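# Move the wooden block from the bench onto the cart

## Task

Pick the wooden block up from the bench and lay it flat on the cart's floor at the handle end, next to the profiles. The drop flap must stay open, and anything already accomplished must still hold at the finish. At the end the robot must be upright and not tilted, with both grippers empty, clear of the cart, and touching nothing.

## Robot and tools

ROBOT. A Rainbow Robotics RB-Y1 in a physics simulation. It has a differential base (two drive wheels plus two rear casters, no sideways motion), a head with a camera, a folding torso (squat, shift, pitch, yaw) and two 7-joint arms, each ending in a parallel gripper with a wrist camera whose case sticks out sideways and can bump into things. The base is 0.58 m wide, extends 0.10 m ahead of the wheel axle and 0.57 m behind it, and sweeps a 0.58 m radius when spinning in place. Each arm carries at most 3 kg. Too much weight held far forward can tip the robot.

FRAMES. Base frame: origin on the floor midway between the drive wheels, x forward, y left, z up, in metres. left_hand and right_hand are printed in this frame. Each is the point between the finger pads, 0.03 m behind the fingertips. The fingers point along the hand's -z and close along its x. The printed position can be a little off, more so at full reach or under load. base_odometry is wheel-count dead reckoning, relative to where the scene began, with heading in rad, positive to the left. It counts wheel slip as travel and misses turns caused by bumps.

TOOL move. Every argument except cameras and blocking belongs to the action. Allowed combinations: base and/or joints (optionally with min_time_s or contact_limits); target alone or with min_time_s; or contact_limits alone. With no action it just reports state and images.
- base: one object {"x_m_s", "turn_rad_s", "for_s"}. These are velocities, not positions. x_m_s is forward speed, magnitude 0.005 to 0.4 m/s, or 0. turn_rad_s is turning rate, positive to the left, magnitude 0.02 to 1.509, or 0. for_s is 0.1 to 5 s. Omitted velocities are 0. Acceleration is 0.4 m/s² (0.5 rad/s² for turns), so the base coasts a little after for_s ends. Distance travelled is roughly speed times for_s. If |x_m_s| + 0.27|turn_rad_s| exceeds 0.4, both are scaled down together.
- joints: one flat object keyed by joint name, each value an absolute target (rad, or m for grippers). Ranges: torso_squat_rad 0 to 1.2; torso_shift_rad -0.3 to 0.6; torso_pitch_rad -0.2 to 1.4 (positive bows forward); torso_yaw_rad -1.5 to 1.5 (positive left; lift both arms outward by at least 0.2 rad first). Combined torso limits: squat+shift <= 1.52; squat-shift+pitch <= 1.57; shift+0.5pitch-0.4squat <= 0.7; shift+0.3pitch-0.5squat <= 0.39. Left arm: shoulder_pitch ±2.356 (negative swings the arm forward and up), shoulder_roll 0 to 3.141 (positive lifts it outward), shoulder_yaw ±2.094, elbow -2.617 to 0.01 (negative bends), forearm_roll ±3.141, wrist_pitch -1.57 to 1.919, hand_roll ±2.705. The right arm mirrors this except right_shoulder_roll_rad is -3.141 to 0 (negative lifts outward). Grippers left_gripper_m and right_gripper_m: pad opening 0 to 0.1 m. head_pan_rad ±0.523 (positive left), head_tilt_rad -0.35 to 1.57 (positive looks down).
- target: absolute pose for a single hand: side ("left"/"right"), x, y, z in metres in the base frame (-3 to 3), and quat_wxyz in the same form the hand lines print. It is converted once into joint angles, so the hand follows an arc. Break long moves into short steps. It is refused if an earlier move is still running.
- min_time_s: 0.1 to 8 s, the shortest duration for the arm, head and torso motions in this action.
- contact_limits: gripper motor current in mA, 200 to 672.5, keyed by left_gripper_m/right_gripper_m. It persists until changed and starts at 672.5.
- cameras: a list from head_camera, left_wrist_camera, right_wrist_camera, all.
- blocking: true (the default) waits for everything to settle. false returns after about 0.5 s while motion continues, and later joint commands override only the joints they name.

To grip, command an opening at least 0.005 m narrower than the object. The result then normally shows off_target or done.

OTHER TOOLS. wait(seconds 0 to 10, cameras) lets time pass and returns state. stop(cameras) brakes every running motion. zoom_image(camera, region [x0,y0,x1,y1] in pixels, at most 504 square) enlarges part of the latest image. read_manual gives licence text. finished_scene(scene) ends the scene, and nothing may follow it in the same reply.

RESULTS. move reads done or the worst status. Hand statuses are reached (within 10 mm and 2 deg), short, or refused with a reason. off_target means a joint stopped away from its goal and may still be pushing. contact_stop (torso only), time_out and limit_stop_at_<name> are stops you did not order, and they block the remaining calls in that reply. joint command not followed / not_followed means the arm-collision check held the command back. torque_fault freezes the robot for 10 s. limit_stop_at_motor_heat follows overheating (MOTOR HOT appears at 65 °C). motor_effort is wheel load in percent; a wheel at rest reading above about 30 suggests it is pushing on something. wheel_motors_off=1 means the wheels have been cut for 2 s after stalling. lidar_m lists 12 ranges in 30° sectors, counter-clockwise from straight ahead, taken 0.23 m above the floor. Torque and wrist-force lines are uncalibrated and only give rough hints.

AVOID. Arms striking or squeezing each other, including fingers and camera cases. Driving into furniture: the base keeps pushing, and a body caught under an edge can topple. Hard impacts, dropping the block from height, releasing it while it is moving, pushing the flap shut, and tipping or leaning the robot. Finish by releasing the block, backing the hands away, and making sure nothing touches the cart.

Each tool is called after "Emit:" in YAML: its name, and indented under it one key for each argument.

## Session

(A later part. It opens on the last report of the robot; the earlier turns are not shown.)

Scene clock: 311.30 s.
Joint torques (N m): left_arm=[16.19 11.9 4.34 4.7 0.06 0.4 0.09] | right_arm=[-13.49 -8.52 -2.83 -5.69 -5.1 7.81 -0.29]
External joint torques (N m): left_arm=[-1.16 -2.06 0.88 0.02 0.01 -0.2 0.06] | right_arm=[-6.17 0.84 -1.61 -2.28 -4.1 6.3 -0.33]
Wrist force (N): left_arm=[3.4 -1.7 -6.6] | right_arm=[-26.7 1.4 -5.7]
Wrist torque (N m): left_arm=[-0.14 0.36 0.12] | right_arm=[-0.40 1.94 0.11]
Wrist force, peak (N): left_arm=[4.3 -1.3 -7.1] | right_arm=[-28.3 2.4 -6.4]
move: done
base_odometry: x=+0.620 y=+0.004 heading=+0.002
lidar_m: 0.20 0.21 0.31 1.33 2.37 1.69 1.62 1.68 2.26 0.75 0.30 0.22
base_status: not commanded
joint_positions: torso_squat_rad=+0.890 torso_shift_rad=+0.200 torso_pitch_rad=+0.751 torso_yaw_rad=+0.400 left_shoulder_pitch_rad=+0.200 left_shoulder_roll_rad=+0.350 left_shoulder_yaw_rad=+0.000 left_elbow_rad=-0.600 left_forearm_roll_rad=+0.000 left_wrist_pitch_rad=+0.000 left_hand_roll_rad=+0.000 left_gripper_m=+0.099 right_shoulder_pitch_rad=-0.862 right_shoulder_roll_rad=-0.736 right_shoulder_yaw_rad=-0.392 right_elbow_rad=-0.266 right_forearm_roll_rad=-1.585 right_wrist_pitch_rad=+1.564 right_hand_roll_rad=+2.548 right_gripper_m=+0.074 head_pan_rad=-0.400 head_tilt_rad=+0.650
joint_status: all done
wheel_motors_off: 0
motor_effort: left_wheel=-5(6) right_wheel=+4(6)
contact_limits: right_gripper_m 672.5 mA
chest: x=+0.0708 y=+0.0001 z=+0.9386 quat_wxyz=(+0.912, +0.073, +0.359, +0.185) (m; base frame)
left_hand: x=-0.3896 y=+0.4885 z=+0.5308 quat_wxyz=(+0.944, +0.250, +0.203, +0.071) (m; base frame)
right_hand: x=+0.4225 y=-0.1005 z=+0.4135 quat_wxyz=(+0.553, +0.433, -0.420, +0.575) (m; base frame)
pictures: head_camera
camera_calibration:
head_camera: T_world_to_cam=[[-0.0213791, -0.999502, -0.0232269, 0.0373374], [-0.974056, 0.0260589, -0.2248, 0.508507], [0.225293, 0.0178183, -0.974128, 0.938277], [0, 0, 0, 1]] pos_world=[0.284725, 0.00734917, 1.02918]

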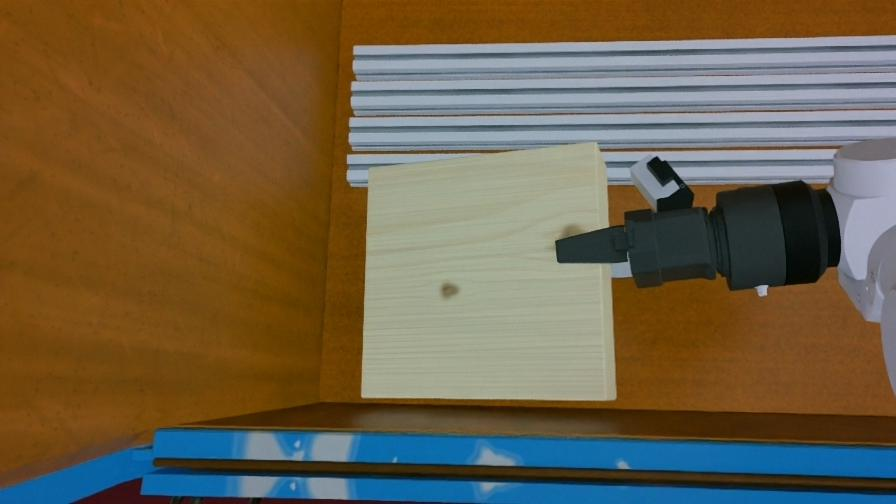

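Emit:
move:
  joints: {"torso_squat_rad":0.92}
  cameras: ["head_camera"]

Scene clock: 313.40 s.
Joint torques (N m): left_arm=[16.1 11.75 4.48 4.61 0.01 0.34 0.01] | right_arm=[-13.32 -8.49 -3.01 -5.77 -4.98 7.73 -0.23]
External joint torques (N m): left_arm=[-1.25 -2.21 1.02 -0.07 -0.04 -0.27 -0.02] | right_arm=[-6 0.87 -1.8 -2.37 -3.98 6.22 -0.28]
Wrist force (N): left_arm=[2.5 -1.6 -6.7] | right_arm=[-25.9 2.0 -6.0]
Wrist torque (N m): left_arm=[-0.10 0.26 0.07] | right_arm=[-0.41 1.96 0.09]
Wrist force, peak (N): left_arm=[3.5 -2.6 -7.1] | right_arm=[-27.8 1.8 -6.3]
move: done
base_odometry: x=+0.620 y=+0.004 heading=+0.002
lidar_m: 0.21 0.23 0.32 1.32 2.36 1.69 1.60 1.69 2.25 0.75 0.31 0.22
base_status: not commanded
joint_positions: torso_squat_rad=+0.920 torso_shift_rad=+0.200 torso_pitch_rad=+0.751 torso_yaw_rad=+0.400 left_shoulder_pitch_rad=+0.200 left_shoulder_roll_rad=+0.350 left_shoulder_yaw_rad=+0.000 left_elbow_rad=-0.600 left_forearm_roll_rad=+0.000 left_wrist_pitch_rad=+0.000 left_hand_roll_rad=+0.000 left_gripper_m=+0.099 right_shoulder_pitch_rad=-0.862 right_shoulder_roll_rad=-0.736 right_shoulder_yaw_rad=-0.392 right_elbow_rad=-0.266 right_forearm_roll_rad=-1.585 right_wrist_pitch_rad=+1.564 right_hand_roll_rad=+2.548 right_gripper_m=+0.074 head_pan_rad=-0.400 head_tilt_rad=+0.650
joint_status: all done
wheel_motors_off: 0
motor_effort: left_wheel=-5(6) right_wheel=+5(7)
contact_limits: right_gripper_m 672.5 mA
chest: x=+0.0675 y=+0.0001 z=+0.9224 quat_wxyz=(+0.912, +0.073, +0.359, +0.185) (m; base frame)
left_hand: x=-0.3929 y=+0.4885 z=+0.5146 quat_wxyz=(+0.944, +0.250, +0.203, +0.071) (m; base frame)
right_hand: x=+0.4192 y=-0.1005 z=+0.3974 quat_wxyz=(+0.553, +0.433, -0.420, +0.575) (m; base frame)
pictures: head_camera
camera_calibration:
head_camera: T_world_to_cam=[[-0.0213803, -0.999502, -0.023229, 0.036893], [-0.974034, 0.0260622, -0.224895, 0.501741], [0.225389, 0.0178175, -0.974106, 0.92319], [0, 0, 0, 1]] pos_world=[0.281425, 0.00734918, 1.01298]

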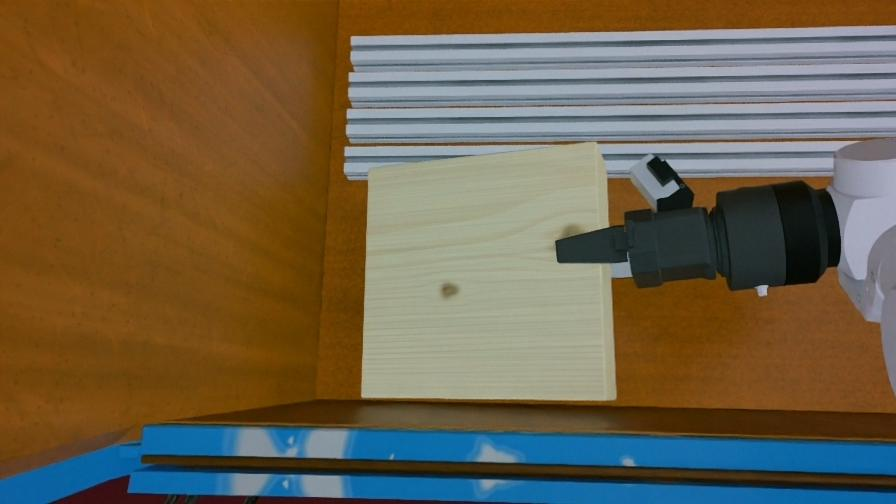

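Emit:
move:
  base: {"x_m_s":0.05,"for_s":0.2}

Emit:
move:
  joints: {"torso_squat_rad":0.95}
  cameras: ["head_camera"]

Scene clock: 315.03 s.
Joint torques (N m): left_arm=[16.32 12.06 4.5 4.68 0.07 0.4 0.04] | right_arm=[-13.42 -7.87 -2.99 -5.57 -4.99 7.59 -0.24]
External joint torques (N m): left_arm=[-1.04 -1.9 1.04 0 0.02 -0.2 0.01] | right_arm=[-6.1 1.49 -1.78 -2.17 -3.99 6.08 -0.29]
Wrist force (N): left_arm=[3.2 -2.0 -5.9] | right_arm=[-26.7 1.7 -6.0]
Wrist torque (N m): left_arm=[-0.07 0.33 0.14] | right_arm=[-0.37 1.99 0.10]
Wrist force, peak (N): left_arm=[2.7 -1.7 -7.6] | right_arm=[-27.3 2.3 -6.2]
move: done
base_odometry: x=+0.630 y=+0.004 heading=+0.003
lidar_m: 0.19 0.21 0.30 1.31 2.39 1.69 1.62 1.70 2.28 0.73 0.29 0.21
base_status: done (sent for 0.2 of 0.2 s)
joint_positions: torso_squat_rad=+0.920 torso_shift_rad=+0.200 torso_pitch_rad=+0.751 torso_yaw_rad=+0.400 left_shoulder_pitch_rad=+0.200 left_shoulder_roll_rad=+0.350 left_shoulder_yaw_rad=+0.000 left_elbow_rad=-0.600 left_forearm_roll_rad=+0.000 left_wrist_pitch_rad=+0.000 left_hand_roll_rad=+0.000 left_gripper_m=+0.099 right_shoulder_pitch_rad=-0.862 right_shoulder_roll_rad=-0.736 right_shoulder_yaw_rad=-0.392 right_elbow_rad=-0.266 right_forearm_roll_rad=-1.585 right_wrist_pitch_rad=+1.564 right_hand_roll_rad=+2.548 right_gripper_m=+0.074 head_pan_rad=-0.400 head_tilt_rad=+0.650
joint_status: not commanded
wheel_motors_off: 0
motor_effort: left_wheel=+2(21) right_wheel=-5(27)
contact_limits: right_gripper_m 672.5 mA
chest: x=+0.0675 y=+0.0001 z=+0.9224 quat_wxyz=(+0.912, +0.073, +0.359, +0.185) (m; base frame)
left_hand: x=-0.3929 y=+0.4885 z=+0.5146 quat_wxyz=(+0.944, +0.250, +0.203, +0.071) (m; base frame)
right_hand: x=+0.4193 y=-0.1005 z=+0.3974 quat_wxyz=(+0.553, +0.433, -0.420, +0.575) (m; base frame)
pictures: none

Scene clock: 315.77 s.
Joint torques (N m): left_arm=[16.02 12.25 4.28 4.68 -0.03 0.41 -0.06] | right_arm=[-13.18 -8.16 -3.25 -5.82 -5.11 7.74 -0.24]
External joint torques (N m): left_arm=[-1.34 -1.71 0.82 0 -0.08 -0.2 -0.08] | right_arm=[-5.85 1.2 -2.04 -2.42 -4.11 6.23 -0.29]
Wrist force (N): left_arm=[3.3 -1.9 -6.6] | right_arm=[-26.3 1.7 -6.4]
Wrist torque (N m): left_arm=[-0.07 0.33 0.11] | right_arm=[-0.42 1.91 0.07]
Wrist force, peak (N): left_arm=[3.7 -1.9 -7.4] | right_arm=[-27.7 2.2 -6.5]
move: done
base_odometry: x=+0.630 y=+0.004 heading=+0.003
lidar_m: 0.20 0.22 0.30 1.31 2.36 1.70 1.62 1.70 2.29 0.73 0.29 0.21
base_status: not commanded
joint_positions: torso_squat_rad=+0.950 torso_shift_rad=+0.200 torso_pitch_rad=+0.751 torso_yaw_rad=+0.400 left_shoulder_pitch_rad=+0.200 left_shoulder_roll_rad=+0.350 left_shoulder_yaw_rad=+0.000 left_elbow_rad=-0.600 left_forearm_roll_rad=+0.000 left_wrist_pitch_rad=+0.000 left_hand_roll_rad=+0.000 left_gripper_m=+0.099 right_shoulder_pitch_rad=-0.862 right_shoulder_roll_rad=-0.736 right_shoulder_yaw_rad=-0.392 right_elbow_rad=-0.266 right_forearm_roll_rad=-1.585 right_wrist_pitch_rad=+1.564 right_hand_roll_rad=+2.548 right_gripper_m=+0.074 head_pan_rad=-0.400 head_tilt_rad=+0.650
joint_status: all done
wheel_motors_off: 0
motor_effort: left_wheel=+5(5) right_wheel=-5(6)
contact_limits: right_gripper_m 672.5 mA
chest: x=+0.0641 y=+0.0001 z=+0.9058 quat_wxyz=(+0.912, +0.073, +0.359, +0.185) (m; base frame)
left_hand: x=-0.3963 y=+0.4885 z=+0.4981 quat_wxyz=(+0.944, +0.250, +0.203, +0.071) (m; base frame)
right_hand: x=+0.4159 y=-0.1005 z=+0.3808 quat_wxyz=(+0.553, +0.433, -0.420, +0.575) (m; base frame)
pictures: head_camera
camera_calibration:
head_camera: T_world_to_cam=[[-0.0213803, -0.999502, -0.023229, 0.0364347], [-0.974034, 0.0260622, -0.224895, 0.494696], [0.225389, 0.0178175, -0.974106, 0.907786], [0, 0, 0, 1]] pos_world=[0.278025, 0.00734918, 0.996381]

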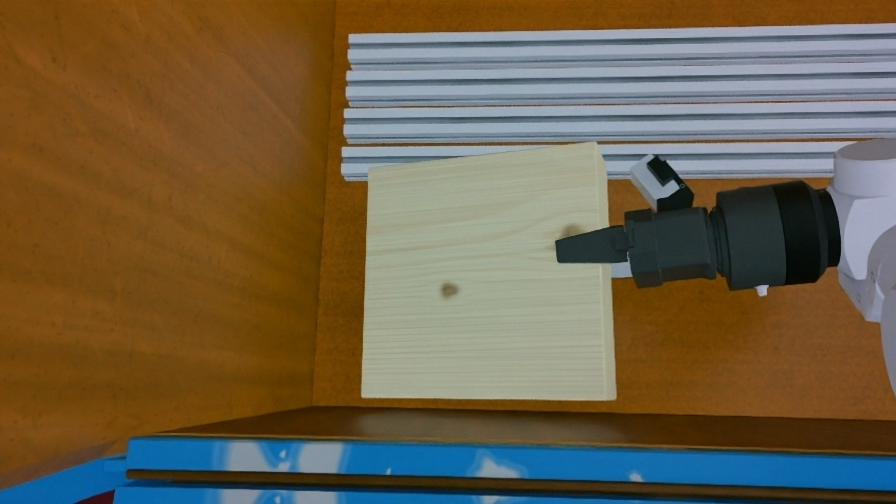

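Emit:
move:
  joints: {"torso_squat_rad":0.98}

Emit:
move:
  joints: {"torso_squat_rad":1.0}
  cameras: ["head_camera"]

Scene clock: 317.93 s.
Joint torques (N m): left_arm=[15.83 12.02 4.45 4.62 -0.05 0.52 0.14] | right_arm=[-6.23 -6.91 -0.14 -3.47 2.31 -3.75 0.52]
External joint torques (N m): left_arm=[-1.5 -1.93 0.99 -0.04 -0.1 -0.08 0.11] | right_arm=[1.17 2.48 1.08 -0.04 3.32 -5.25 0.47]
Wrist force (N): left_arm=[3.3 -1.8 -6.5] | right_arm=[4.4 1.3 11.2]
Wrist torque (N m): left_arm=[-0.10 0.37 0.15] | right_arm=[-0.18 -4.37 -0.85]
Wrist force, peak (N): left_arm=[3.6 -2.0 -7.5] | right_arm=[-27.0 1.5 -6.3]
move: done
base_odometry: x=+0.630 y=+0.004 heading=+0.003
lidar_m: 0.19 0.21 0.30 1.32 2.38 1.68 1.62 1.69 2.27 0.74 0.28 0.20
base_status: not commanded
joint_positions: torso_squat_rad=+0.980 torso_shift_rad=+0.200 torso_pitch_rad=+0.750 torso_yaw_rad=+0.400 left_shoulder_pitch_rad=+0.200 left_shoulder_roll_rad=+0.350 left_shoulder_yaw_rad=+0.000 left_elbow_rad=-0.600 left_forearm_roll_rad=+0.000 left_wrist_pitch_rad=+0.000 left_hand_roll_rad=+0.000 left_gripper_m=+0.099 right_shoulder_pitch_rad=-0.864 right_shoulder_roll_rad=-0.736 right_shoulder_yaw_rad=-0.392 right_elbow_rad=-0.267 right_forearm_roll_rad=-1.587 right_wrist_pitch_rad=+1.567 right_hand_roll_rad=+2.547 right_gripper_m=+0.074 head_pan_rad=-0.400 head_tilt_rad=+0.650
joint_status: all done
wheel_motors_off: 0
motor_effort: left_wheel=+2(5) right_wheel=-1(5)
contact_limits: right_gripper_m 672.5 mA
chest: x=+0.0602 y=+0.0000 z=+0.8892 quat_wxyz=(+0.912, +0.073, +0.359, +0.185) (m; base frame)
left_hand: x=-0.3996 y=+0.4886 z=+0.4808 quat_wxyz=(+0.944, +0.250, +0.202, +0.071) (m; base frame)
right_hand: x=+0.4138 y=-0.1001 z=+0.3659 quat_wxyz=(+0.551, +0.433, -0.422, +0.575) (m; base frame)
pictures: none

Scene clock: 318.63 s.
Joint torques (N m): left_arm=[15.86 11.81 4.58 4.49 -0.09 0.37 0.1] | right_arm=[-2.41 -5.93 1.07 -1.39 4.34 -5.17 0.56]
External joint torques (N m): left_arm=[-1.46 -2.14 1.12 -0.17 -0.14 -0.23 0.07] | right_arm=[5.02 3.46 2.29 2.06 5.35 -6.67 0.51]
Wrist force (N): left_arm=[3.1 -1.9 -6.0] | right_arm=[8.1 -2.2 13.4]
Wrist torque (N m): left_arm=[-0.07 0.29 0.12] | right_arm=[-0.18 -5.48 -0.52]
Wrist force, peak (N): left_arm=[2.9 -1.9 -7.6] | right_arm=[8.5 -1.0 24.9]
move: done
base_odometry: x=+0.630 y=+0.004 heading=+0.003
lidar_m: 0.19 0.21 0.31 1.31 2.38 1.70 1.62 1.68 2.28 0.75 0.28 0.21
base_status: not commanded
joint_positions: torso_squat_rad=+1.000 torso_shift_rad=+0.200 torso_pitch_rad=+0.749 torso_yaw_rad=+0.400 left_shoulder_pitch_rad=+0.200 left_shoulder_roll_rad=+0.350 left_shoulder_yaw_rad=+0.000 left_elbow_rad=-0.600 left_forearm_roll_rad=+0.000 left_wrist_pitch_rad=+0.000 left_hand_roll_rad=+0.000 left_gripper_m=+0.099 right_shoulder_pitch_rad=-0.865 right_shoulder_roll_rad=-0.737 right_shoulder_yaw_rad=-0.393 right_elbow_rad=-0.267 right_forearm_roll_rad=-1.587 right_wrist_pitch_rad=+1.567 right_hand_roll_rad=+2.547 right_gripper_m=+0.076 head_pan_rad=-0.400 head_tilt_rad=+0.650
joint_status: all done
wheel_motors_off: 0
motor_effort: left_wheel=+1(1) right_wheel=-2(4)
contact_limits: right_gripper_m 672.5 mA
chest: x=+0.0578 y=+0.0000 z=+0.8777 quat_wxyz=(+0.912, +0.073, +0.359, +0.185) (m; base frame)
left_hand: x=-0.4019 y=+0.4886 z=+0.4693 quat_wxyz=(+0.944, +0.250, +0.202, +0.071) (m; base frame)
right_hand: x=+0.4123 y=-0.0999 z=+0.3551 quat_wxyz=(+0.551, +0.433, -0.423, +0.575) (m; base frame)
pictures: head_camera
camera_calibration:
head_camera: T_world_to_cam=[[-0.0214658, -0.999501, -0.023183, 0.0355335], [-0.973709, 0.0261606, -0.226289, 0.483492], [0.226783, 0.017716, -0.973784, 0.881554], [0, 0, 0, 1]] pos_world=[0.271622, 0.00724973, 0.968676]

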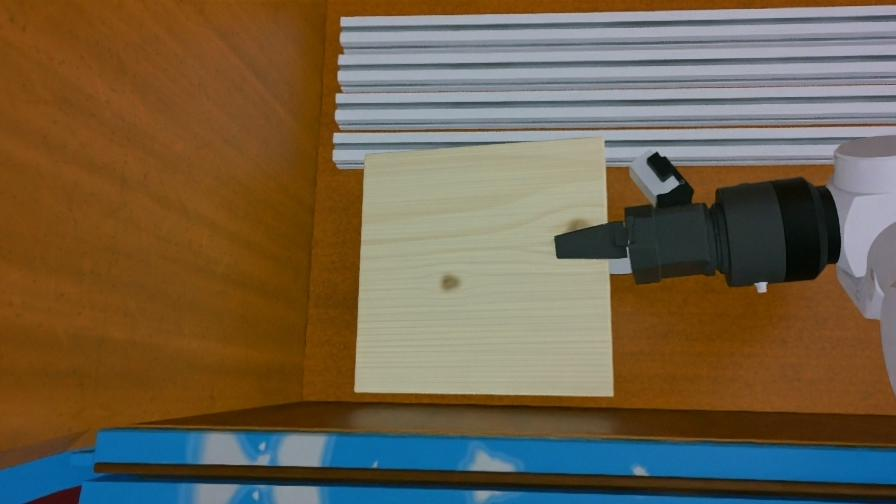

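Emit:
move:
  joints: {"right_gripper_m":0.1}
  cameras: ["head_camera","right_wrist_camera"]

Scene clock: 320.53 s.
Joint torques (N m): left_arm=[15.94 12.16 4.52 4.6 0.03 0.42 -0.09] | right_arm=[-7.73 -9.55 -0.89 -3.77 -1.82 3.03 0.41]
External joint torques (N m): left_arm=[-1.4 -1.8 1.06 -0.07 -0.02 -0.19 -0.11] | right_arm=[-0.35 -0.2 0.33 -0.35 -0.81 1.53 0.36]
Wrist force (N): left_arm=[2.7 -1.2 -6.7] | right_arm=[-15.4 1.7 -5.0]
Wrist torque (N m): left_arm=[-0.14 0.30 0.15] | right_arm=[-0.28 -0.62 -0.14]
Wrist force, peak (N): left_arm=[3.7 -2.4 -7.1] | right_arm=[-17.5 2.7 -1.3]
move: done
base_odometry: x=+0.630 y=+0.004 heading=+0.003
lidar_m: 0.20 0.21 0.31 1.32 2.36 1.71 1.62 1.69 2.28 0.73 0.28 0.20
base_status: not commanded
joint_positions: torso_squat_rad=+1.000 torso_shift_rad=+0.200 torso_pitch_rad=+0.750 torso_yaw_rad=+0.400 left_shoulder_pitch_rad=+0.200 left_shoulder_roll_rad=+0.350 left_shoulder_yaw_rad=+0.000 left_elbow_rad=-0.600 left_forearm_roll_rad=+0.000 left_wrist_pitch_rad=+0.000 left_hand_roll_rad=+0.000 left_gripper_m=+0.099 right_shoulder_pitch_rad=-0.863 right_shoulder_roll_rad=-0.736 right_shoulder_yaw_rad=-0.392 right_elbow_rad=-0.267 right_forearm_roll_rad=-1.586 right_wrist_pitch_rad=+1.565 right_hand_roll_rad=+2.547 right_gripper_m=+0.099 head_pan_rad=-0.400 head_tilt_rad=+0.650
joint_status: all done
wheel_motors_off: 0
motor_effort: left_wheel=+4(6) right_wheel=-3(6)
contact_limits: right_gripper_m 672.5 mA
chest: x=+0.0582 y=+0.0000 z=+0.8775 quat_wxyz=(+0.912, +0.073, +0.359, +0.185) (m; base frame)
left_hand: x=-0.4020 y=+0.4886 z=+0.4696 quat_wxyz=(+0.944, +0.250, +0.202, +0.071) (m; base frame)
right_hand: x=+0.4110 y=-0.0999 z=+0.3535 quat_wxyz=(+0.552, +0.433, -0.422, +0.575) (m; base frame)
pictures: head_camera, right_wrist_camera
camera_calibration:
head_camera: T_world_to_cam=[[-0.0213473, -0.9995, -0.0233372, 0.0356492], [-0.97392, 0.0260636, -0.22539, 0.482981], [0.225885, 0.0179171, -0.973989, 0.881518], [0, 0, 0, 1]] pos_world=[0.272024, 0.00724894, 0.968279]
right_wrist_camera: T_world_to_cam=[[0.0438313, -0.242708, -0.969109, 0.299008], [-0.843711, -0.52847, 0.0941928, 0.287782], [-0.535006, 0.813519, -0.227939, 0.453928], [0, 0, 0, 1]] pos_world=[0.472552, -0.144623, 0.366133]

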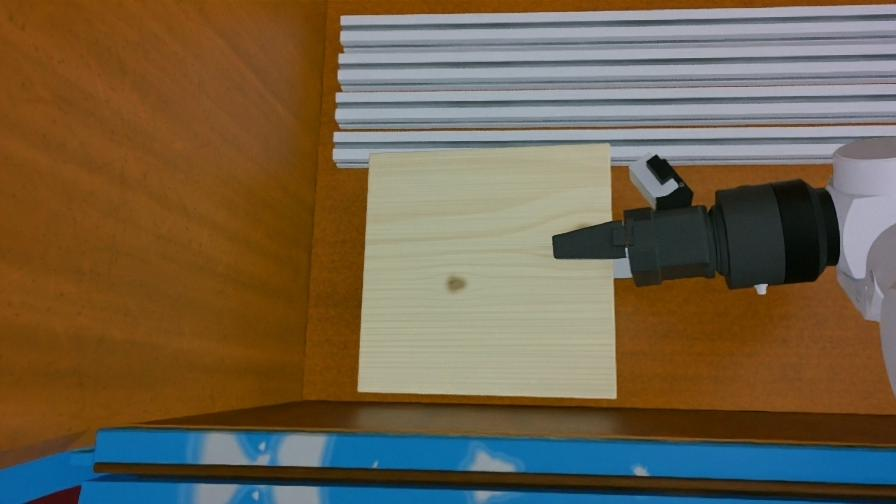

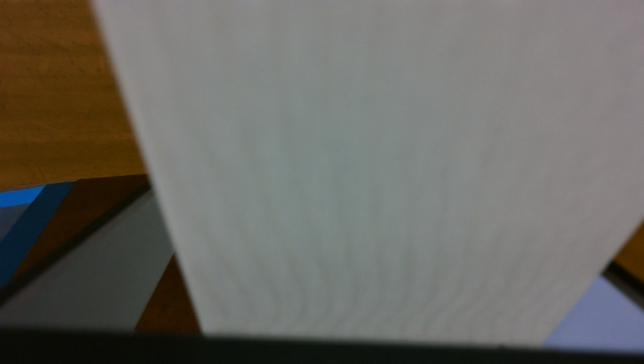

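Emit:
move:
  joints: {"torso_squat_rad":1.04}
  cameras: ["right_wrist_camera"]

Scene clock: 322.00 s.
Joint torques (N m): left_arm=[16.1 11.65 4.45 4.73 0.05 0.41 0.08] | right_arm=[-0.58 -3.31 -0.9 -4.98 -2.49 3.24 0.39]
External joint torques (N m): left_arm=[-1.22 -2.29 1 0.07 0 -0.2 0.05] | right_arm=[6.86 6.11 0.33 -1.53 -1.48 1.74 0.34]
Wrist force (N): left_arm=[2.5 -2.4 -6.4] | right_arm=[-15.2 3.4 -3.4]
Wrist torque (N m): left_arm=[-0.03 0.22 0.13] | right_arm=[-0.34 -0.46 -0.22]
Wrist force, peak (N): left_arm=[3.5 -2.1 -7.3] | right_arm=[-18.8 3.6 -1.3]
move: done
base_odometry: x=+0.630 y=+0.004 heading=+0.003
lidar_m: 0.19 0.21 0.28 1.31 2.39 1.70 1.62 1.69 2.26 0.73 0.27 0.20
base_status: not commanded
joint_positions: torso_squat_rad=+1.021 torso_shift_rad=+0.200 torso_pitch_rad=+0.749 torso_yaw_rad=+0.400 left_shoulder_pitch_rad=+0.200 left_shoulder_roll_rad=+0.350 left_shoulder_yaw_rad=+0.000 left_elbow_rad=-0.600 left_forearm_roll_rad=+0.000 left_wrist_pitch_rad=+0.000 left_hand_roll_rad=+0.000 left_gripper_m=+0.099 right_shoulder_pitch_rad=-0.865 right_shoulder_roll_rad=-0.737 right_shoulder_yaw_rad=-0.392 right_elbow_rad=-0.267 right_forearm_roll_rad=-1.586 right_wrist_pitch_rad=+1.565 right_hand_roll_rad=+2.547 right_gripper_m=+0.099 head_pan_rad=-0.400 head_tilt_rad=+0.650
joint_status: all done
wheel_motors_off: 0
motor_effort: left_wheel=+0(5) right_wheel=-18(20)
contact_limits: right_gripper_m 672.5 mA
chest: x=+0.0553 y=+0.0002 z=+0.8656 quat_wxyz=(+0.912, +0.072, +0.359, +0.185) (m; base frame)
left_hand: x=-0.4044 y=+0.4885 z=+0.4568 quat_wxyz=(+0.944, +0.249, +0.202, +0.071) (m; base frame)
right_hand: x=+0.4101 y=-0.1001 z=+0.3426 quat_wxyz=(+0.551, +0.432, -0.422, +0.576) (m; base frame)
pictures: right_wrist_camera
camera_calibration:
right_wrist_camera: T_world_to_cam=[[0.0471237, -0.243661, -0.968715, 0.286899], [-0.84405, -0.528342, 0.0918349, 0.288858], [-0.53419, 0.813316, -0.23056, 0.451668], [0, 0, 0, 1]] pos_world=[0.471567, -0.144827, 0.355533]

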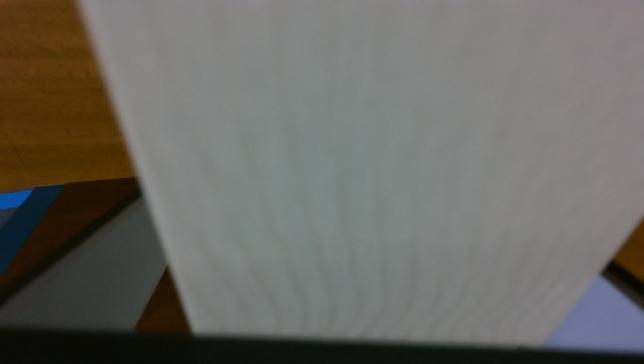

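Emit:
move:
  joints: {"torso_squat_rad":1.0}

Emit:
move:
  target: {"side":"right","x":0.410,"y":-0.175,"z":0.362,"quat_wxyz":[0.551,0.433,-0.422,0.575]}
  min_time_s: 2
  cameras: ["head_camera","right_wrist_camera"]

Scene clock: 324.27 s.
Joint torques (N m): left_arm=[16.2 11.92 4.44 4.7 -0.14 0.3 0.02] | right_arm=[-7.46 -9.26 -0.99 -4.73 -2.44 3.15 0.32]
External joint torques (N m): left_arm=[-1.15 -2.03 0.98 0.03 -0.19 -0.3 -0.01] | right_arm=[-0.09 0.1 0.23 -1.31 -1.43 1.64 0.27]
Wrist force (N): left_arm=[3.5 -1.5 -6.5] | right_arm=[-15.5 2.6 -3.6]
Wrist torque (N m): left_arm=[-0.12 0.33 0.09] | right_arm=[-0.41 -0.53 -0.16]
Wrist force, peak (N): left_arm=[3.6 -2.3 -7.0] | right_arm=[-16.7 2.9 -2.6]
move: done
base_odometry: x=+0.630 y=+0.004 heading=+0.003
lidar_m: 0.19 0.21 0.29 1.32 2.36 1.70 1.62 1.69 2.27 0.75 0.28 0.21
base_status: not commanded
joint_positions: torso_squat_rad=+1.000 torso_shift_rad=+0.200 torso_pitch_rad=+0.750 torso_yaw_rad=+0.400 left_shoulder_pitch_rad=+0.200 left_shoulder_roll_rad=+0.350 left_shoulder_yaw_rad=+0.000 left_elbow_rad=-0.600 left_forearm_roll_rad=+0.000 left_wrist_pitch_rad=+0.000 left_hand_roll_rad=+0.000 left_gripper_m=+0.099 right_shoulder_pitch_rad=-0.863 right_shoulder_roll_rad=-0.736 right_shoulder_yaw_rad=-0.392 right_elbow_rad=-0.267 right_forearm_roll_rad=-1.586 right_wrist_pitch_rad=+1.565 right_hand_roll_rad=+2.547 right_gripper_m=+0.099 head_pan_rad=-0.400 head_tilt_rad=+0.650
joint_status: all done
wheel_motors_off: 0
motor_effort: left_wheel=+4(5) right_wheel=-6(17)
contact_limits: right_gripper_m 672.5 mA
chest: x=+0.0582 y=+0.0001 z=+0.8775 quat_wxyz=(+0.912, +0.073, +0.359, +0.185) (m; base frame)
left_hand: x=-0.4021 y=+0.4885 z=+0.4696 quat_wxyz=(+0.944, +0.250, +0.202, +0.071) (m; base frame)
right_hand: x=+0.4109 y=-0.1000 z=+0.3533 quat_wxyz=(+0.552, +0.433, -0.421, +0.575) (m; base frame)
pictures: none

Scene clock: 326.60 s.
Joint torques (N m): left_arm=[15.75 11.91 4.44 4.57 0.02 0.39 0.06] | right_arm=[-3.59 -14.21 -3.05 -3.87 -1.43 1.64 0.33]
External joint torques (N m): left_arm=[-1.59 -2.05 0.98 -0.1 -0.03 -0.21 0.03] | right_arm=[1.7 -1.82 -1.55 -0.66 -0.47 0.16 0.28]
Wrist force (N): left_arm=[3.2 -2.1 -6.9] | right_arm=[-5.5 2.3 0.1]
Wrist torque (N m): left_arm=[0.02 0.30 0.12] | right_arm=[-0.31 -0.19 -0.24]
Wrist force, peak (N): left_arm=[3.7 -2.3 -7.0] | right_arm=[-16.0 2.3 -5.9]
move: short
base_odometry: x=+0.630 y=+0.004 heading=+0.003
lidar_m: 0.19 0.21 0.30 1.30 2.38 1.70 1.62 1.69 2.28 0.74 0.28 0.21
base_status: not commanded
joint_positions: torso_squat_rad=+1.000 torso_shift_rad=+0.200 torso_pitch_rad=+0.750 torso_yaw_rad=+0.400 left_shoulder_pitch_rad=+0.200 left_shoulder_roll_rad=+0.350 left_shoulder_yaw_rad=+0.000 left_elbow_rad=-0.600 left_forearm_roll_rad=+0.000 left_wrist_pitch_rad=+0.000 left_hand_roll_rad=+0.000 left_gripper_m=+0.099 right_shoulder_pitch_rad=-0.783 right_shoulder_roll_rad=-0.856 right_shoulder_yaw_rad=-0.428 right_elbow_rad=-0.267 right_forearm_roll_rad=-1.613 right_wrist_pitch_rad=+1.643 right_hand_roll_rad=+2.565 right_gripper_m=+0.099 head_pan_rad=-0.400 head_tilt_rad=+0.650
joint_status: all done
wheel_motors_off: 0
motor_effort: left_wheel=+4(6) right_wheel=-4(7)
contact_limits: right_gripper_m 672.5 mA
chest: x=+0.0581 y=+0.0001 z=+0.8775 quat_wxyz=(+0.912, +0.073, +0.359, +0.185) (m; base frame)
left_hand: x=-0.4021 y=+0.4885 z=+0.4695 quat_wxyz=(+0.944, +0.250, +0.202, +0.071) (m; base frame)
right_hand: x=+0.4097 y=-0.1744 z=+0.3626 quat_wxyz=(+0.567, +0.411, -0.414, +0.581) (m; base frame)
right_hand_status: short (checked arc, as near as the solve gets, planned for 2.0 s): 1 mm and 3.4 deg off. The place is met; only the turn is off.
pictures: head_camera, right_wrist_camera
camera_calibration:
head_camera: T_world_to_cam=[[-0.0212707, -0.999504, -0.0232186, 0.0356135], [-0.973921, 0.0259623, -0.225396, 0.482986], [0.225887, 0.0178187, -0.97399, 0.881517], [0, 0, 0, 1]] pos_world=[0.272024, 0.00734888, 0.96828]
right_wrist_camera: T_world_to_cam=[[0.0475278, -0.293623, -0.954739, 0.274292], [-0.856761, -0.50337, 0.112157, 0.249599], [-0.513518, 0.812653, -0.275489, 0.524149], [0, 0, 0, 1]] pos_world=[0.469971, -0.219772, 0.37828]

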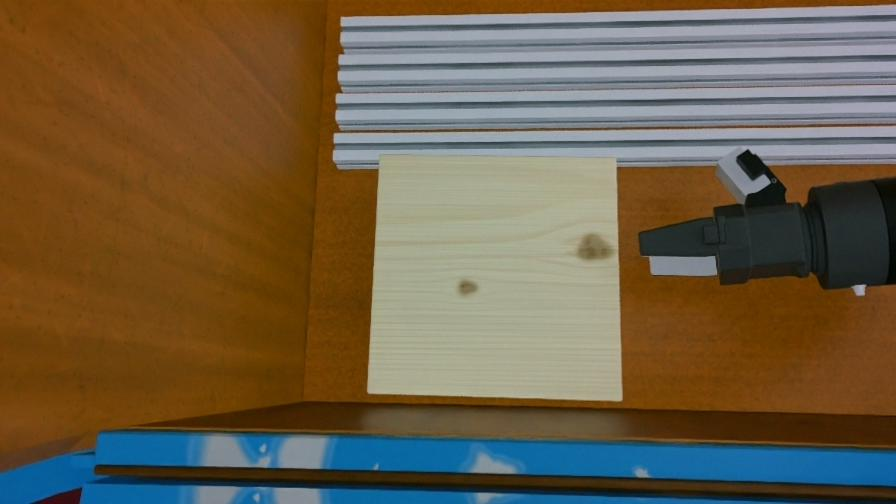

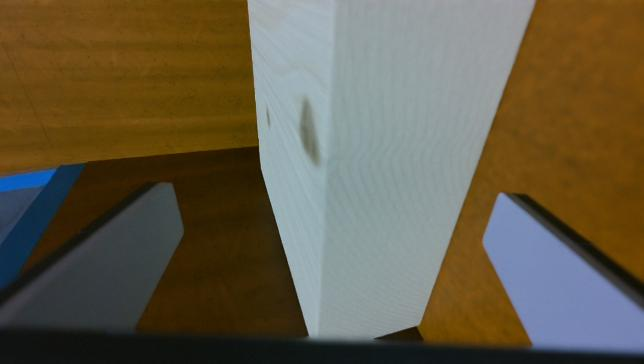

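Emit:
move:
  joints: {"torso_squat_rad":0.3,"torso_shift_rad":0.1}

Emit:
move:
  target: {"side":"right","x":0.46,"y":-0.2,"z":0.80,"quat_wxyz":[0.6533,0.2706,-0.2706,0.6533]}

Emit:
move:
  target: {"side":"right","x":0.5,"y":-0.2,"z":0.95,"quat_wxyz":[0.6533,0.2706,-0.2706,0.6533]}
  cameras: ["head_camera"]

Scene clock: 331.27 s.
Joint torques (N m): left_arm=[16.17 12.24 4.63 4.51 0 0.44 0.09] | right_arm=[-3.97 -14.34 -3.49 -3.62 -1.3 1.78 0.35]
External joint torques (N m): left_arm=[-1.17 -1.72 1.17 -0.16 -0.05 -0.17 0.07] | right_arm=[1.33 -1.94 -1.99 -0.41 -0.34 0.3 0.31]
Wrist force (N): left_arm=[3.2 -1.9 -6.8] | right_arm=[-5.5 2.0 0.3]
Wrist torque (N m): left_arm=[-0.10 0.32 0.08] | right_arm=[-0.27 -0.23 -0.25]
Wrist force, peak (N): left_arm=[3.6 -2.3 -7.4] | right_arm=[-6.1 2.6 0.4]
move: done
base_odometry: x=+0.630 y=+0.004 heading=+0.003
lidar_m: 0.20 0.21 0.29 1.32 2.36 1.70 1.63 1.69 2.28 0.72 0.29 0.20
base_status: not commanded
joint_positions: torso_squat_rad=+0.300 torso_shift_rad=+0.100 torso_pitch_rad=+0.750 torso_yaw_rad=+0.400 left_shoulder_pitch_rad=+0.200 left_shoulder_roll_rad=+0.350 left_shoulder_yaw_rad=+0.000 left_elbow_rad=-0.600 left_forearm_roll_rad=+0.000 left_wrist_pitch_rad=+0.000 left_hand_roll_rad=+0.000 left_gripper_m=+0.099 right_shoulder_pitch_rad=-0.783 right_shoulder_roll_rad=-0.856 right_shoulder_yaw_rad=-0.428 right_elbow_rad=-0.267 right_forearm_roll_rad=-1.613 right_wrist_pitch_rad=+1.643 right_hand_roll_rad=+2.565 right_gripper_m=+0.099 head_pan_rad=-0.400 head_tilt_rad=+0.650
joint_status: all done
wheel_motors_off: 0
motor_effort: left_wheel=+6(7) right_wheel=-3(6)
contact_limits: right_gripper_m 672.5 mA
chest: x=+0.0497 y=+0.0001 z=+1.1723 quat_wxyz=(+0.912, +0.073, +0.359, +0.185) (m; base frame)
left_hand: x=-0.4104 y=+0.4886 z=+0.7642 quat_wxyz=(+0.944, +0.250, +0.202, +0.071) (m; base frame)
right_hand: x=+0.4013 y=-0.1745 z=+0.6574 quat_wxyz=(+0.567, +0.411, -0.414, +0.581) (m; base frame)
pictures: none

Scene clock: 333.43 s.
Joint torques (N m): left_arm=[16.1 11.9 4.27 4.52 -0.06 0.38 -0.03] | right_arm=[-2.61 -14.36 -8.5 -6.51 -1.3 -0.43 0.31]
External joint torques (N m): left_arm=[-1.24 -2.06 0.81 -0.15 -0.11 -0.23 -0.05] | right_arm=[0.94 -1.08 -1.14 -0.47 -0.12 -0.13 0.27]
Wrist force (N): left_arm=[2.5 -2.0 -6.1] | right_arm=[-4.2 2.9 -2.7]
Wrist torque (N m): left_arm=[-0.07 0.23 0.11] | right_arm=[-0.33 -0.13 -0.08]
Wrist force, peak (N): left_arm=[3.8 -1.5 -7.2] | right_arm=[-5.7 2.8 -0.4]
move: done
base_odometry: x=+0.630 y=+0.004 heading=+0.003
lidar_m: 0.20 0.21 0.31 1.31 2.37 1.70 1.62 1.70 2.29 0.71 0.28 0.21
base_status: not commanded
joint_positions: torso_squat_rad=+0.300 torso_shift_rad=+0.100 torso_pitch_rad=+0.750 torso_yaw_rad=+0.400 left_shoulder_pitch_rad=+0.200 left_shoulder_roll_rad=+0.350 left_shoulder_yaw_rad=+0.000 left_elbow_rad=-0.600 left_forearm_roll_rad=+0.000 left_wrist_pitch_rad=+0.000 left_hand_roll_rad=+0.000 left_gripper_m=+0.099 right_shoulder_pitch_rad=-0.220 right_shoulder_roll_rad=-1.045 right_shoulder_yaw_rad=-0.537 right_elbow_rad=-1.720 right_forearm_roll_rad=-1.576 right_wrist_pitch_rad=+1.423 right_hand_roll_rad=+1.396 right_gripper_m=+0.099 head_pan_rad=-0.400 head_tilt_rad=+0.650
joint_status: all done
wheel_motors_off: 0
motor_effort: left_wheel=+5(7) right_wheel=-4(6)
contact_limits: right_gripper_m 672.5 mA
chest: x=+0.0497 y=+0.0001 z=+1.1723 quat_wxyz=(+0.912, +0.073, +0.359, +0.185) (m; base frame)
left_hand: x=-0.4104 y=+0.4886 z=+0.7642 quat_wxyz=(+0.944, +0.250, +0.202, +0.071) (m; base frame)
right_hand: x=+0.4600 y=-0.1999 z=+0.8000 quat_wxyz=(+0.653, +0.271, -0.271, +0.653) (m; base frame)
right_hand_status: reached (checked arc, planned for 1.8 s): 0 mm and 0.0 deg off.
pictures: none

Scene clock: 334.50 s.
Joint torques (N m): left_arm=[16.08 11.78 4.29 4.68 0 0.37 0.09] | right_arm=[-6.51 -15.1 -7.83 -4.31 -0.97 -0.77 0.44]
External joint torques (N m): left_arm=[-1.25 -2.17 0.83 0.01 -0.05 -0.23 0.06] | right_arm=[-0.44 0.96 0.56 -0.07 0.07 -0.04 0.41]
Wrist force (N): left_arm=[3.1 -1.9 -6.8] | right_arm=[-3.8 3.0 -2.6]
Wrist torque (N m): left_arm=[-0.09 0.26 0.09] | right_arm=[-0.37 -0.12 -0.07]
Wrist force, peak (N): left_arm=[3.8 -2.0 -7.5] | right_arm=[-5.4 3.7 -4.1]
move: done
base_odometry: x=+0.630 y=+0.004 heading=+0.003
lidar_m: 0.19 0.21 0.31 1.32 2.37 1.69 1.63 1.68 2.27 0.73 0.29 0.21
base_status: not commanded
joint_positions: torso_squat_rad=+0.300 torso_shift_rad=+0.100 torso_pitch_rad=+0.750 torso_yaw_rad=+0.400 left_shoulder_pitch_rad=+0.200 left_shoulder_roll_rad=+0.350 left_shoulder_yaw_rad=+0.000 left_elbow_rad=-0.600 left_forearm_roll_rad=+0.000 left_wrist_pitch_rad=+0.000 left_hand_roll_rad=+0.000 left_gripper_m=+0.099 right_shoulder_pitch_rad=-0.331 right_shoulder_roll_rad=-1.305 right_shoulder_yaw_rad=-0.718 right_elbow_rad=-1.827 right_forearm_roll_rad=-1.776 right_wrist_pitch_rad=+1.613 right_hand_roll_rad=+1.055 right_gripper_m=+0.099 head_pan_rad=-0.400 head_tilt_rad=+0.650
joint_status: all done
wheel_motors_off: 0
motor_effort: left_wheel=+4(5) right_wheel=-5(7)
contact_limits: right_gripper_m 672.5 mA
chest: x=+0.0497 y=+0.0001 z=+1.1723 quat_wxyz=(+0.912, +0.073, +0.359, +0.185) (m; base frame)
left_hand: x=-0.4104 y=+0.4886 z=+0.7642 quat_wxyz=(+0.944, +0.250, +0.202, +0.071) (m; base frame)
right_hand: x=+0.5001 y=-0.2000 z=+0.9501 quat_wxyz=(+0.653, +0.270, -0.271, +0.653) (m; base frame)
right_hand_status: reached (checked arc, planned for 0.6 s): 0 mm and 0.0 deg off.
pictures: head_camera
camera_calibration:
head_camera: T_world_to_cam=[[-0.0213604, -0.999502, -0.0232455, 0.0423354], [-0.973871, 0.0260595, -0.225603, 0.541401], [0.226097, 0.0178192, -0.973942, 1.17045], [0, 0, 0, 1]] pos_world=[0.263524, 0.00734917, 1.26308]

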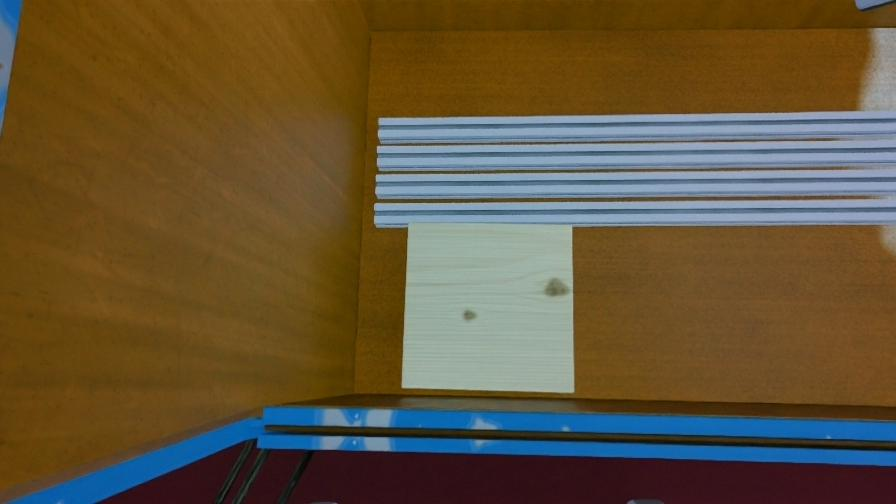

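Emit:
move:
  base: {"x_m_s":-0.25,"for_s":2.8}

Emit:
move:
  joints: {"torso_pitch_rad":0.1,"torso_yaw_rad":0,"torso_shift_rad":0,"head_pan_rad":0.2,"head_tilt_rad":0.7}
  cameras: ["head_camera"]

Scene clock: 339.20 s.
Joint torques (N m): left_arm=[16.11 11.84 4.41 4.74 -0.02 0.48 0.09] | right_arm=[-6.19 -15.98 -7.93 -4.07 -0.95 -0.76 0.28]
External joint torques (N m): left_arm=[-1.22 -2.12 0.95 0.07 -0.07 -0.12 0.07] | right_arm=[-0.12 0.09 0.47 0.17 0.09 -0.03 0.24]
Wrist force (N): left_arm=[3.4 -2.0 -6.5] | right_arm=[-3.8 3.0 -2.4]
Wrist torque (N m): left_arm=[-0.08 0.29 0.09] | right_arm=[-0.39 -0.10 -0.09]
Wrist force, peak (N): left_arm=[4.1 -1.9 -7.1] | right_arm=[-4.5 2.8 -3.1]
move: done
base_odometry: x=-0.070 y=+0.002 heading=+0.004
lidar_m: 0.90 0.96 1.62 3.98 1.35 0.98 0.92 0.97 1.31 3.37 1.25 0.93
base_status: done (sent for 2.8 of 2.8 s)
joint_positions: torso_squat_rad=+0.300 torso_shift_rad=+0.100 torso_pitch_rad=+0.750 torso_yaw_rad=+0.400 left_shoulder_pitch_rad=+0.200 left_shoulder_roll_rad=+0.350 left_shoulder_yaw_rad=+0.000 left_elbow_rad=-0.600 left_forearm_roll_rad=+0.000 left_wrist_pitch_rad=+0.000 left_hand_roll_rad=+0.000 left_gripper_m=+0.099 right_shoulder_pitch_rad=-0.331 right_shoulder_roll_rad=-1.305 right_shoulder_yaw_rad=-0.718 right_elbow_rad=-1.827 right_forearm_roll_rad=-1.776 right_wrist_pitch_rad=+1.613 right_hand_roll_rad=+1.055 right_gripper_m=+0.099 head_pan_rad=-0.400 head_tilt_rad=+0.650
joint_status: not commanded
wheel_motors_off: 0
motor_effort: left_wheel=+13(38) right_wheel=-14(26)
contact_limits: right_gripper_m 672.5 mA
chest: x=+0.0497 y=+0.0001 z=+1.1723 quat_wxyz=(+0.912, +0.073, +0.359, +0.185) (m; base frame)
left_hand: x=-0.4104 y=+0.4886 z=+0.7642 quat_wxyz=(+0.944, +0.250, +0.202, +0.071) (m; base frame)
right_hand: x=+0.5000 y=-0.2000 z=+0.9501 quat_wxyz=(+0.653, +0.270, -0.271, +0.653) (m; base frame)
pictures: none

Scene clock: 342.13 s.
Joint torques (N m): left_arm=[1.45 7.97 3.06 -1.86 -0.01 -0.85 -0.03] | right_arm=[-9.19 -17.36 -6.84 -1.3 -0.43 -1.64 0.35]
External joint torques (N m): left_arm=[-0.46 -1.64 0.73 0.01 -0.05 -0.21 -0.02] | right_arm=[-0.21 0.23 0.2 -0.05 -0.23 -0.06 0.33]
Wrist force (N): left_arm=[-1.0 -0.8 -6.7] | right_arm=[-2.9 6.6 -1.5]
Wrist torque (N m): left_arm=[-0.17 0.06 0.16] | right_arm=[-0.55 -0.06 -0.05]
Wrist force, peak (N): left_arm=[1.1 -0.2 -8.3] | right_arm=[-3.5 7.4 -1.6]
move: done
base_odometry: x=-0.070 y=+0.002 heading=+0.004
lidar_m: 0.90 0.96 1.62 3.98 1.35 0.96 0.92 0.96 1.32 3.37 1.25 0.93
base_status: not commanded
joint_positions: torso_squat_rad=+0.300 torso_shift_rad=+0.000 torso_pitch_rad=+0.100 torso_yaw_rad=+0.000 left_shoulder_pitch_rad=+0.200 left_shoulder_roll_rad=+0.350 left_shoulder_yaw_rad=+0.000 left_elbow_rad=-0.600 left_forearm_roll_rad=+0.000 left_wrist_pitch_rad=+0.000 left_hand_roll_rad=+0.000 left_gripper_m=+0.099 right_shoulder_pitch_rad=-0.331 right_shoulder_roll_rad=-1.305 right_shoulder_yaw_rad=-0.718 right_elbow_rad=-1.827 right_forearm_roll_rad=-1.776 right_wrist_pitch_rad=+1.613 right_hand_roll_rad=+1.055 right_gripper_m=+0.099 head_pan_rad=+0.200 head_tilt_rad=+0.700
joint_status: all done
wheel_motors_off: 0
motor_effort: left_wheel=+16(17) right_wheel=-14(16)
contact_limits: right_gripper_m 672.5 mA
chest: x=-0.1972 y=+0.0001 z=+1.2571 quat_wxyz=(+0.999, +0.000, +0.050, +0.000) (m; base frame)
left_hand: x=-0.1224 y=+0.4727 z=+0.6344 quat_wxyz=(+0.974, +0.169, -0.147, -0.043) (m; base frame)
right_hand: x=+0.1805 y=-0.3715 z=+1.3644 quat_wxyz=(+0.662, -0.056, -0.451, +0.595) (m; base frame)
pictures: head_camera
camera_calibration:
head_camera: T_world_to_cam=[[0.193093, -0.979852, -0.0510411, 0.103394], [-0.669569, -0.0935652, -0.736833, 1.01895], [0.717211, 0.176452, -0.674146, 1.03672], [0, 0, 0, 1]] pos_world=[-0.0812509, 0.0137182, 1.45497]

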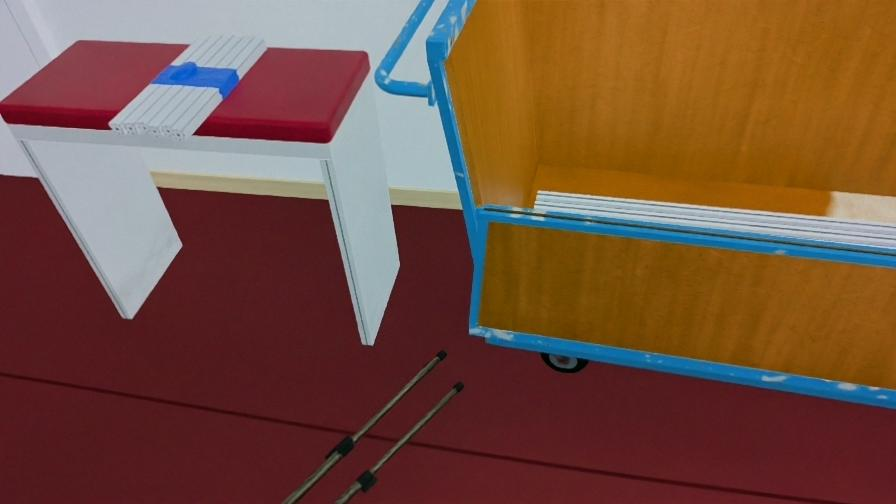

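Emit:
finished_scene:
  scene: 2

The scene is finished: the task was done.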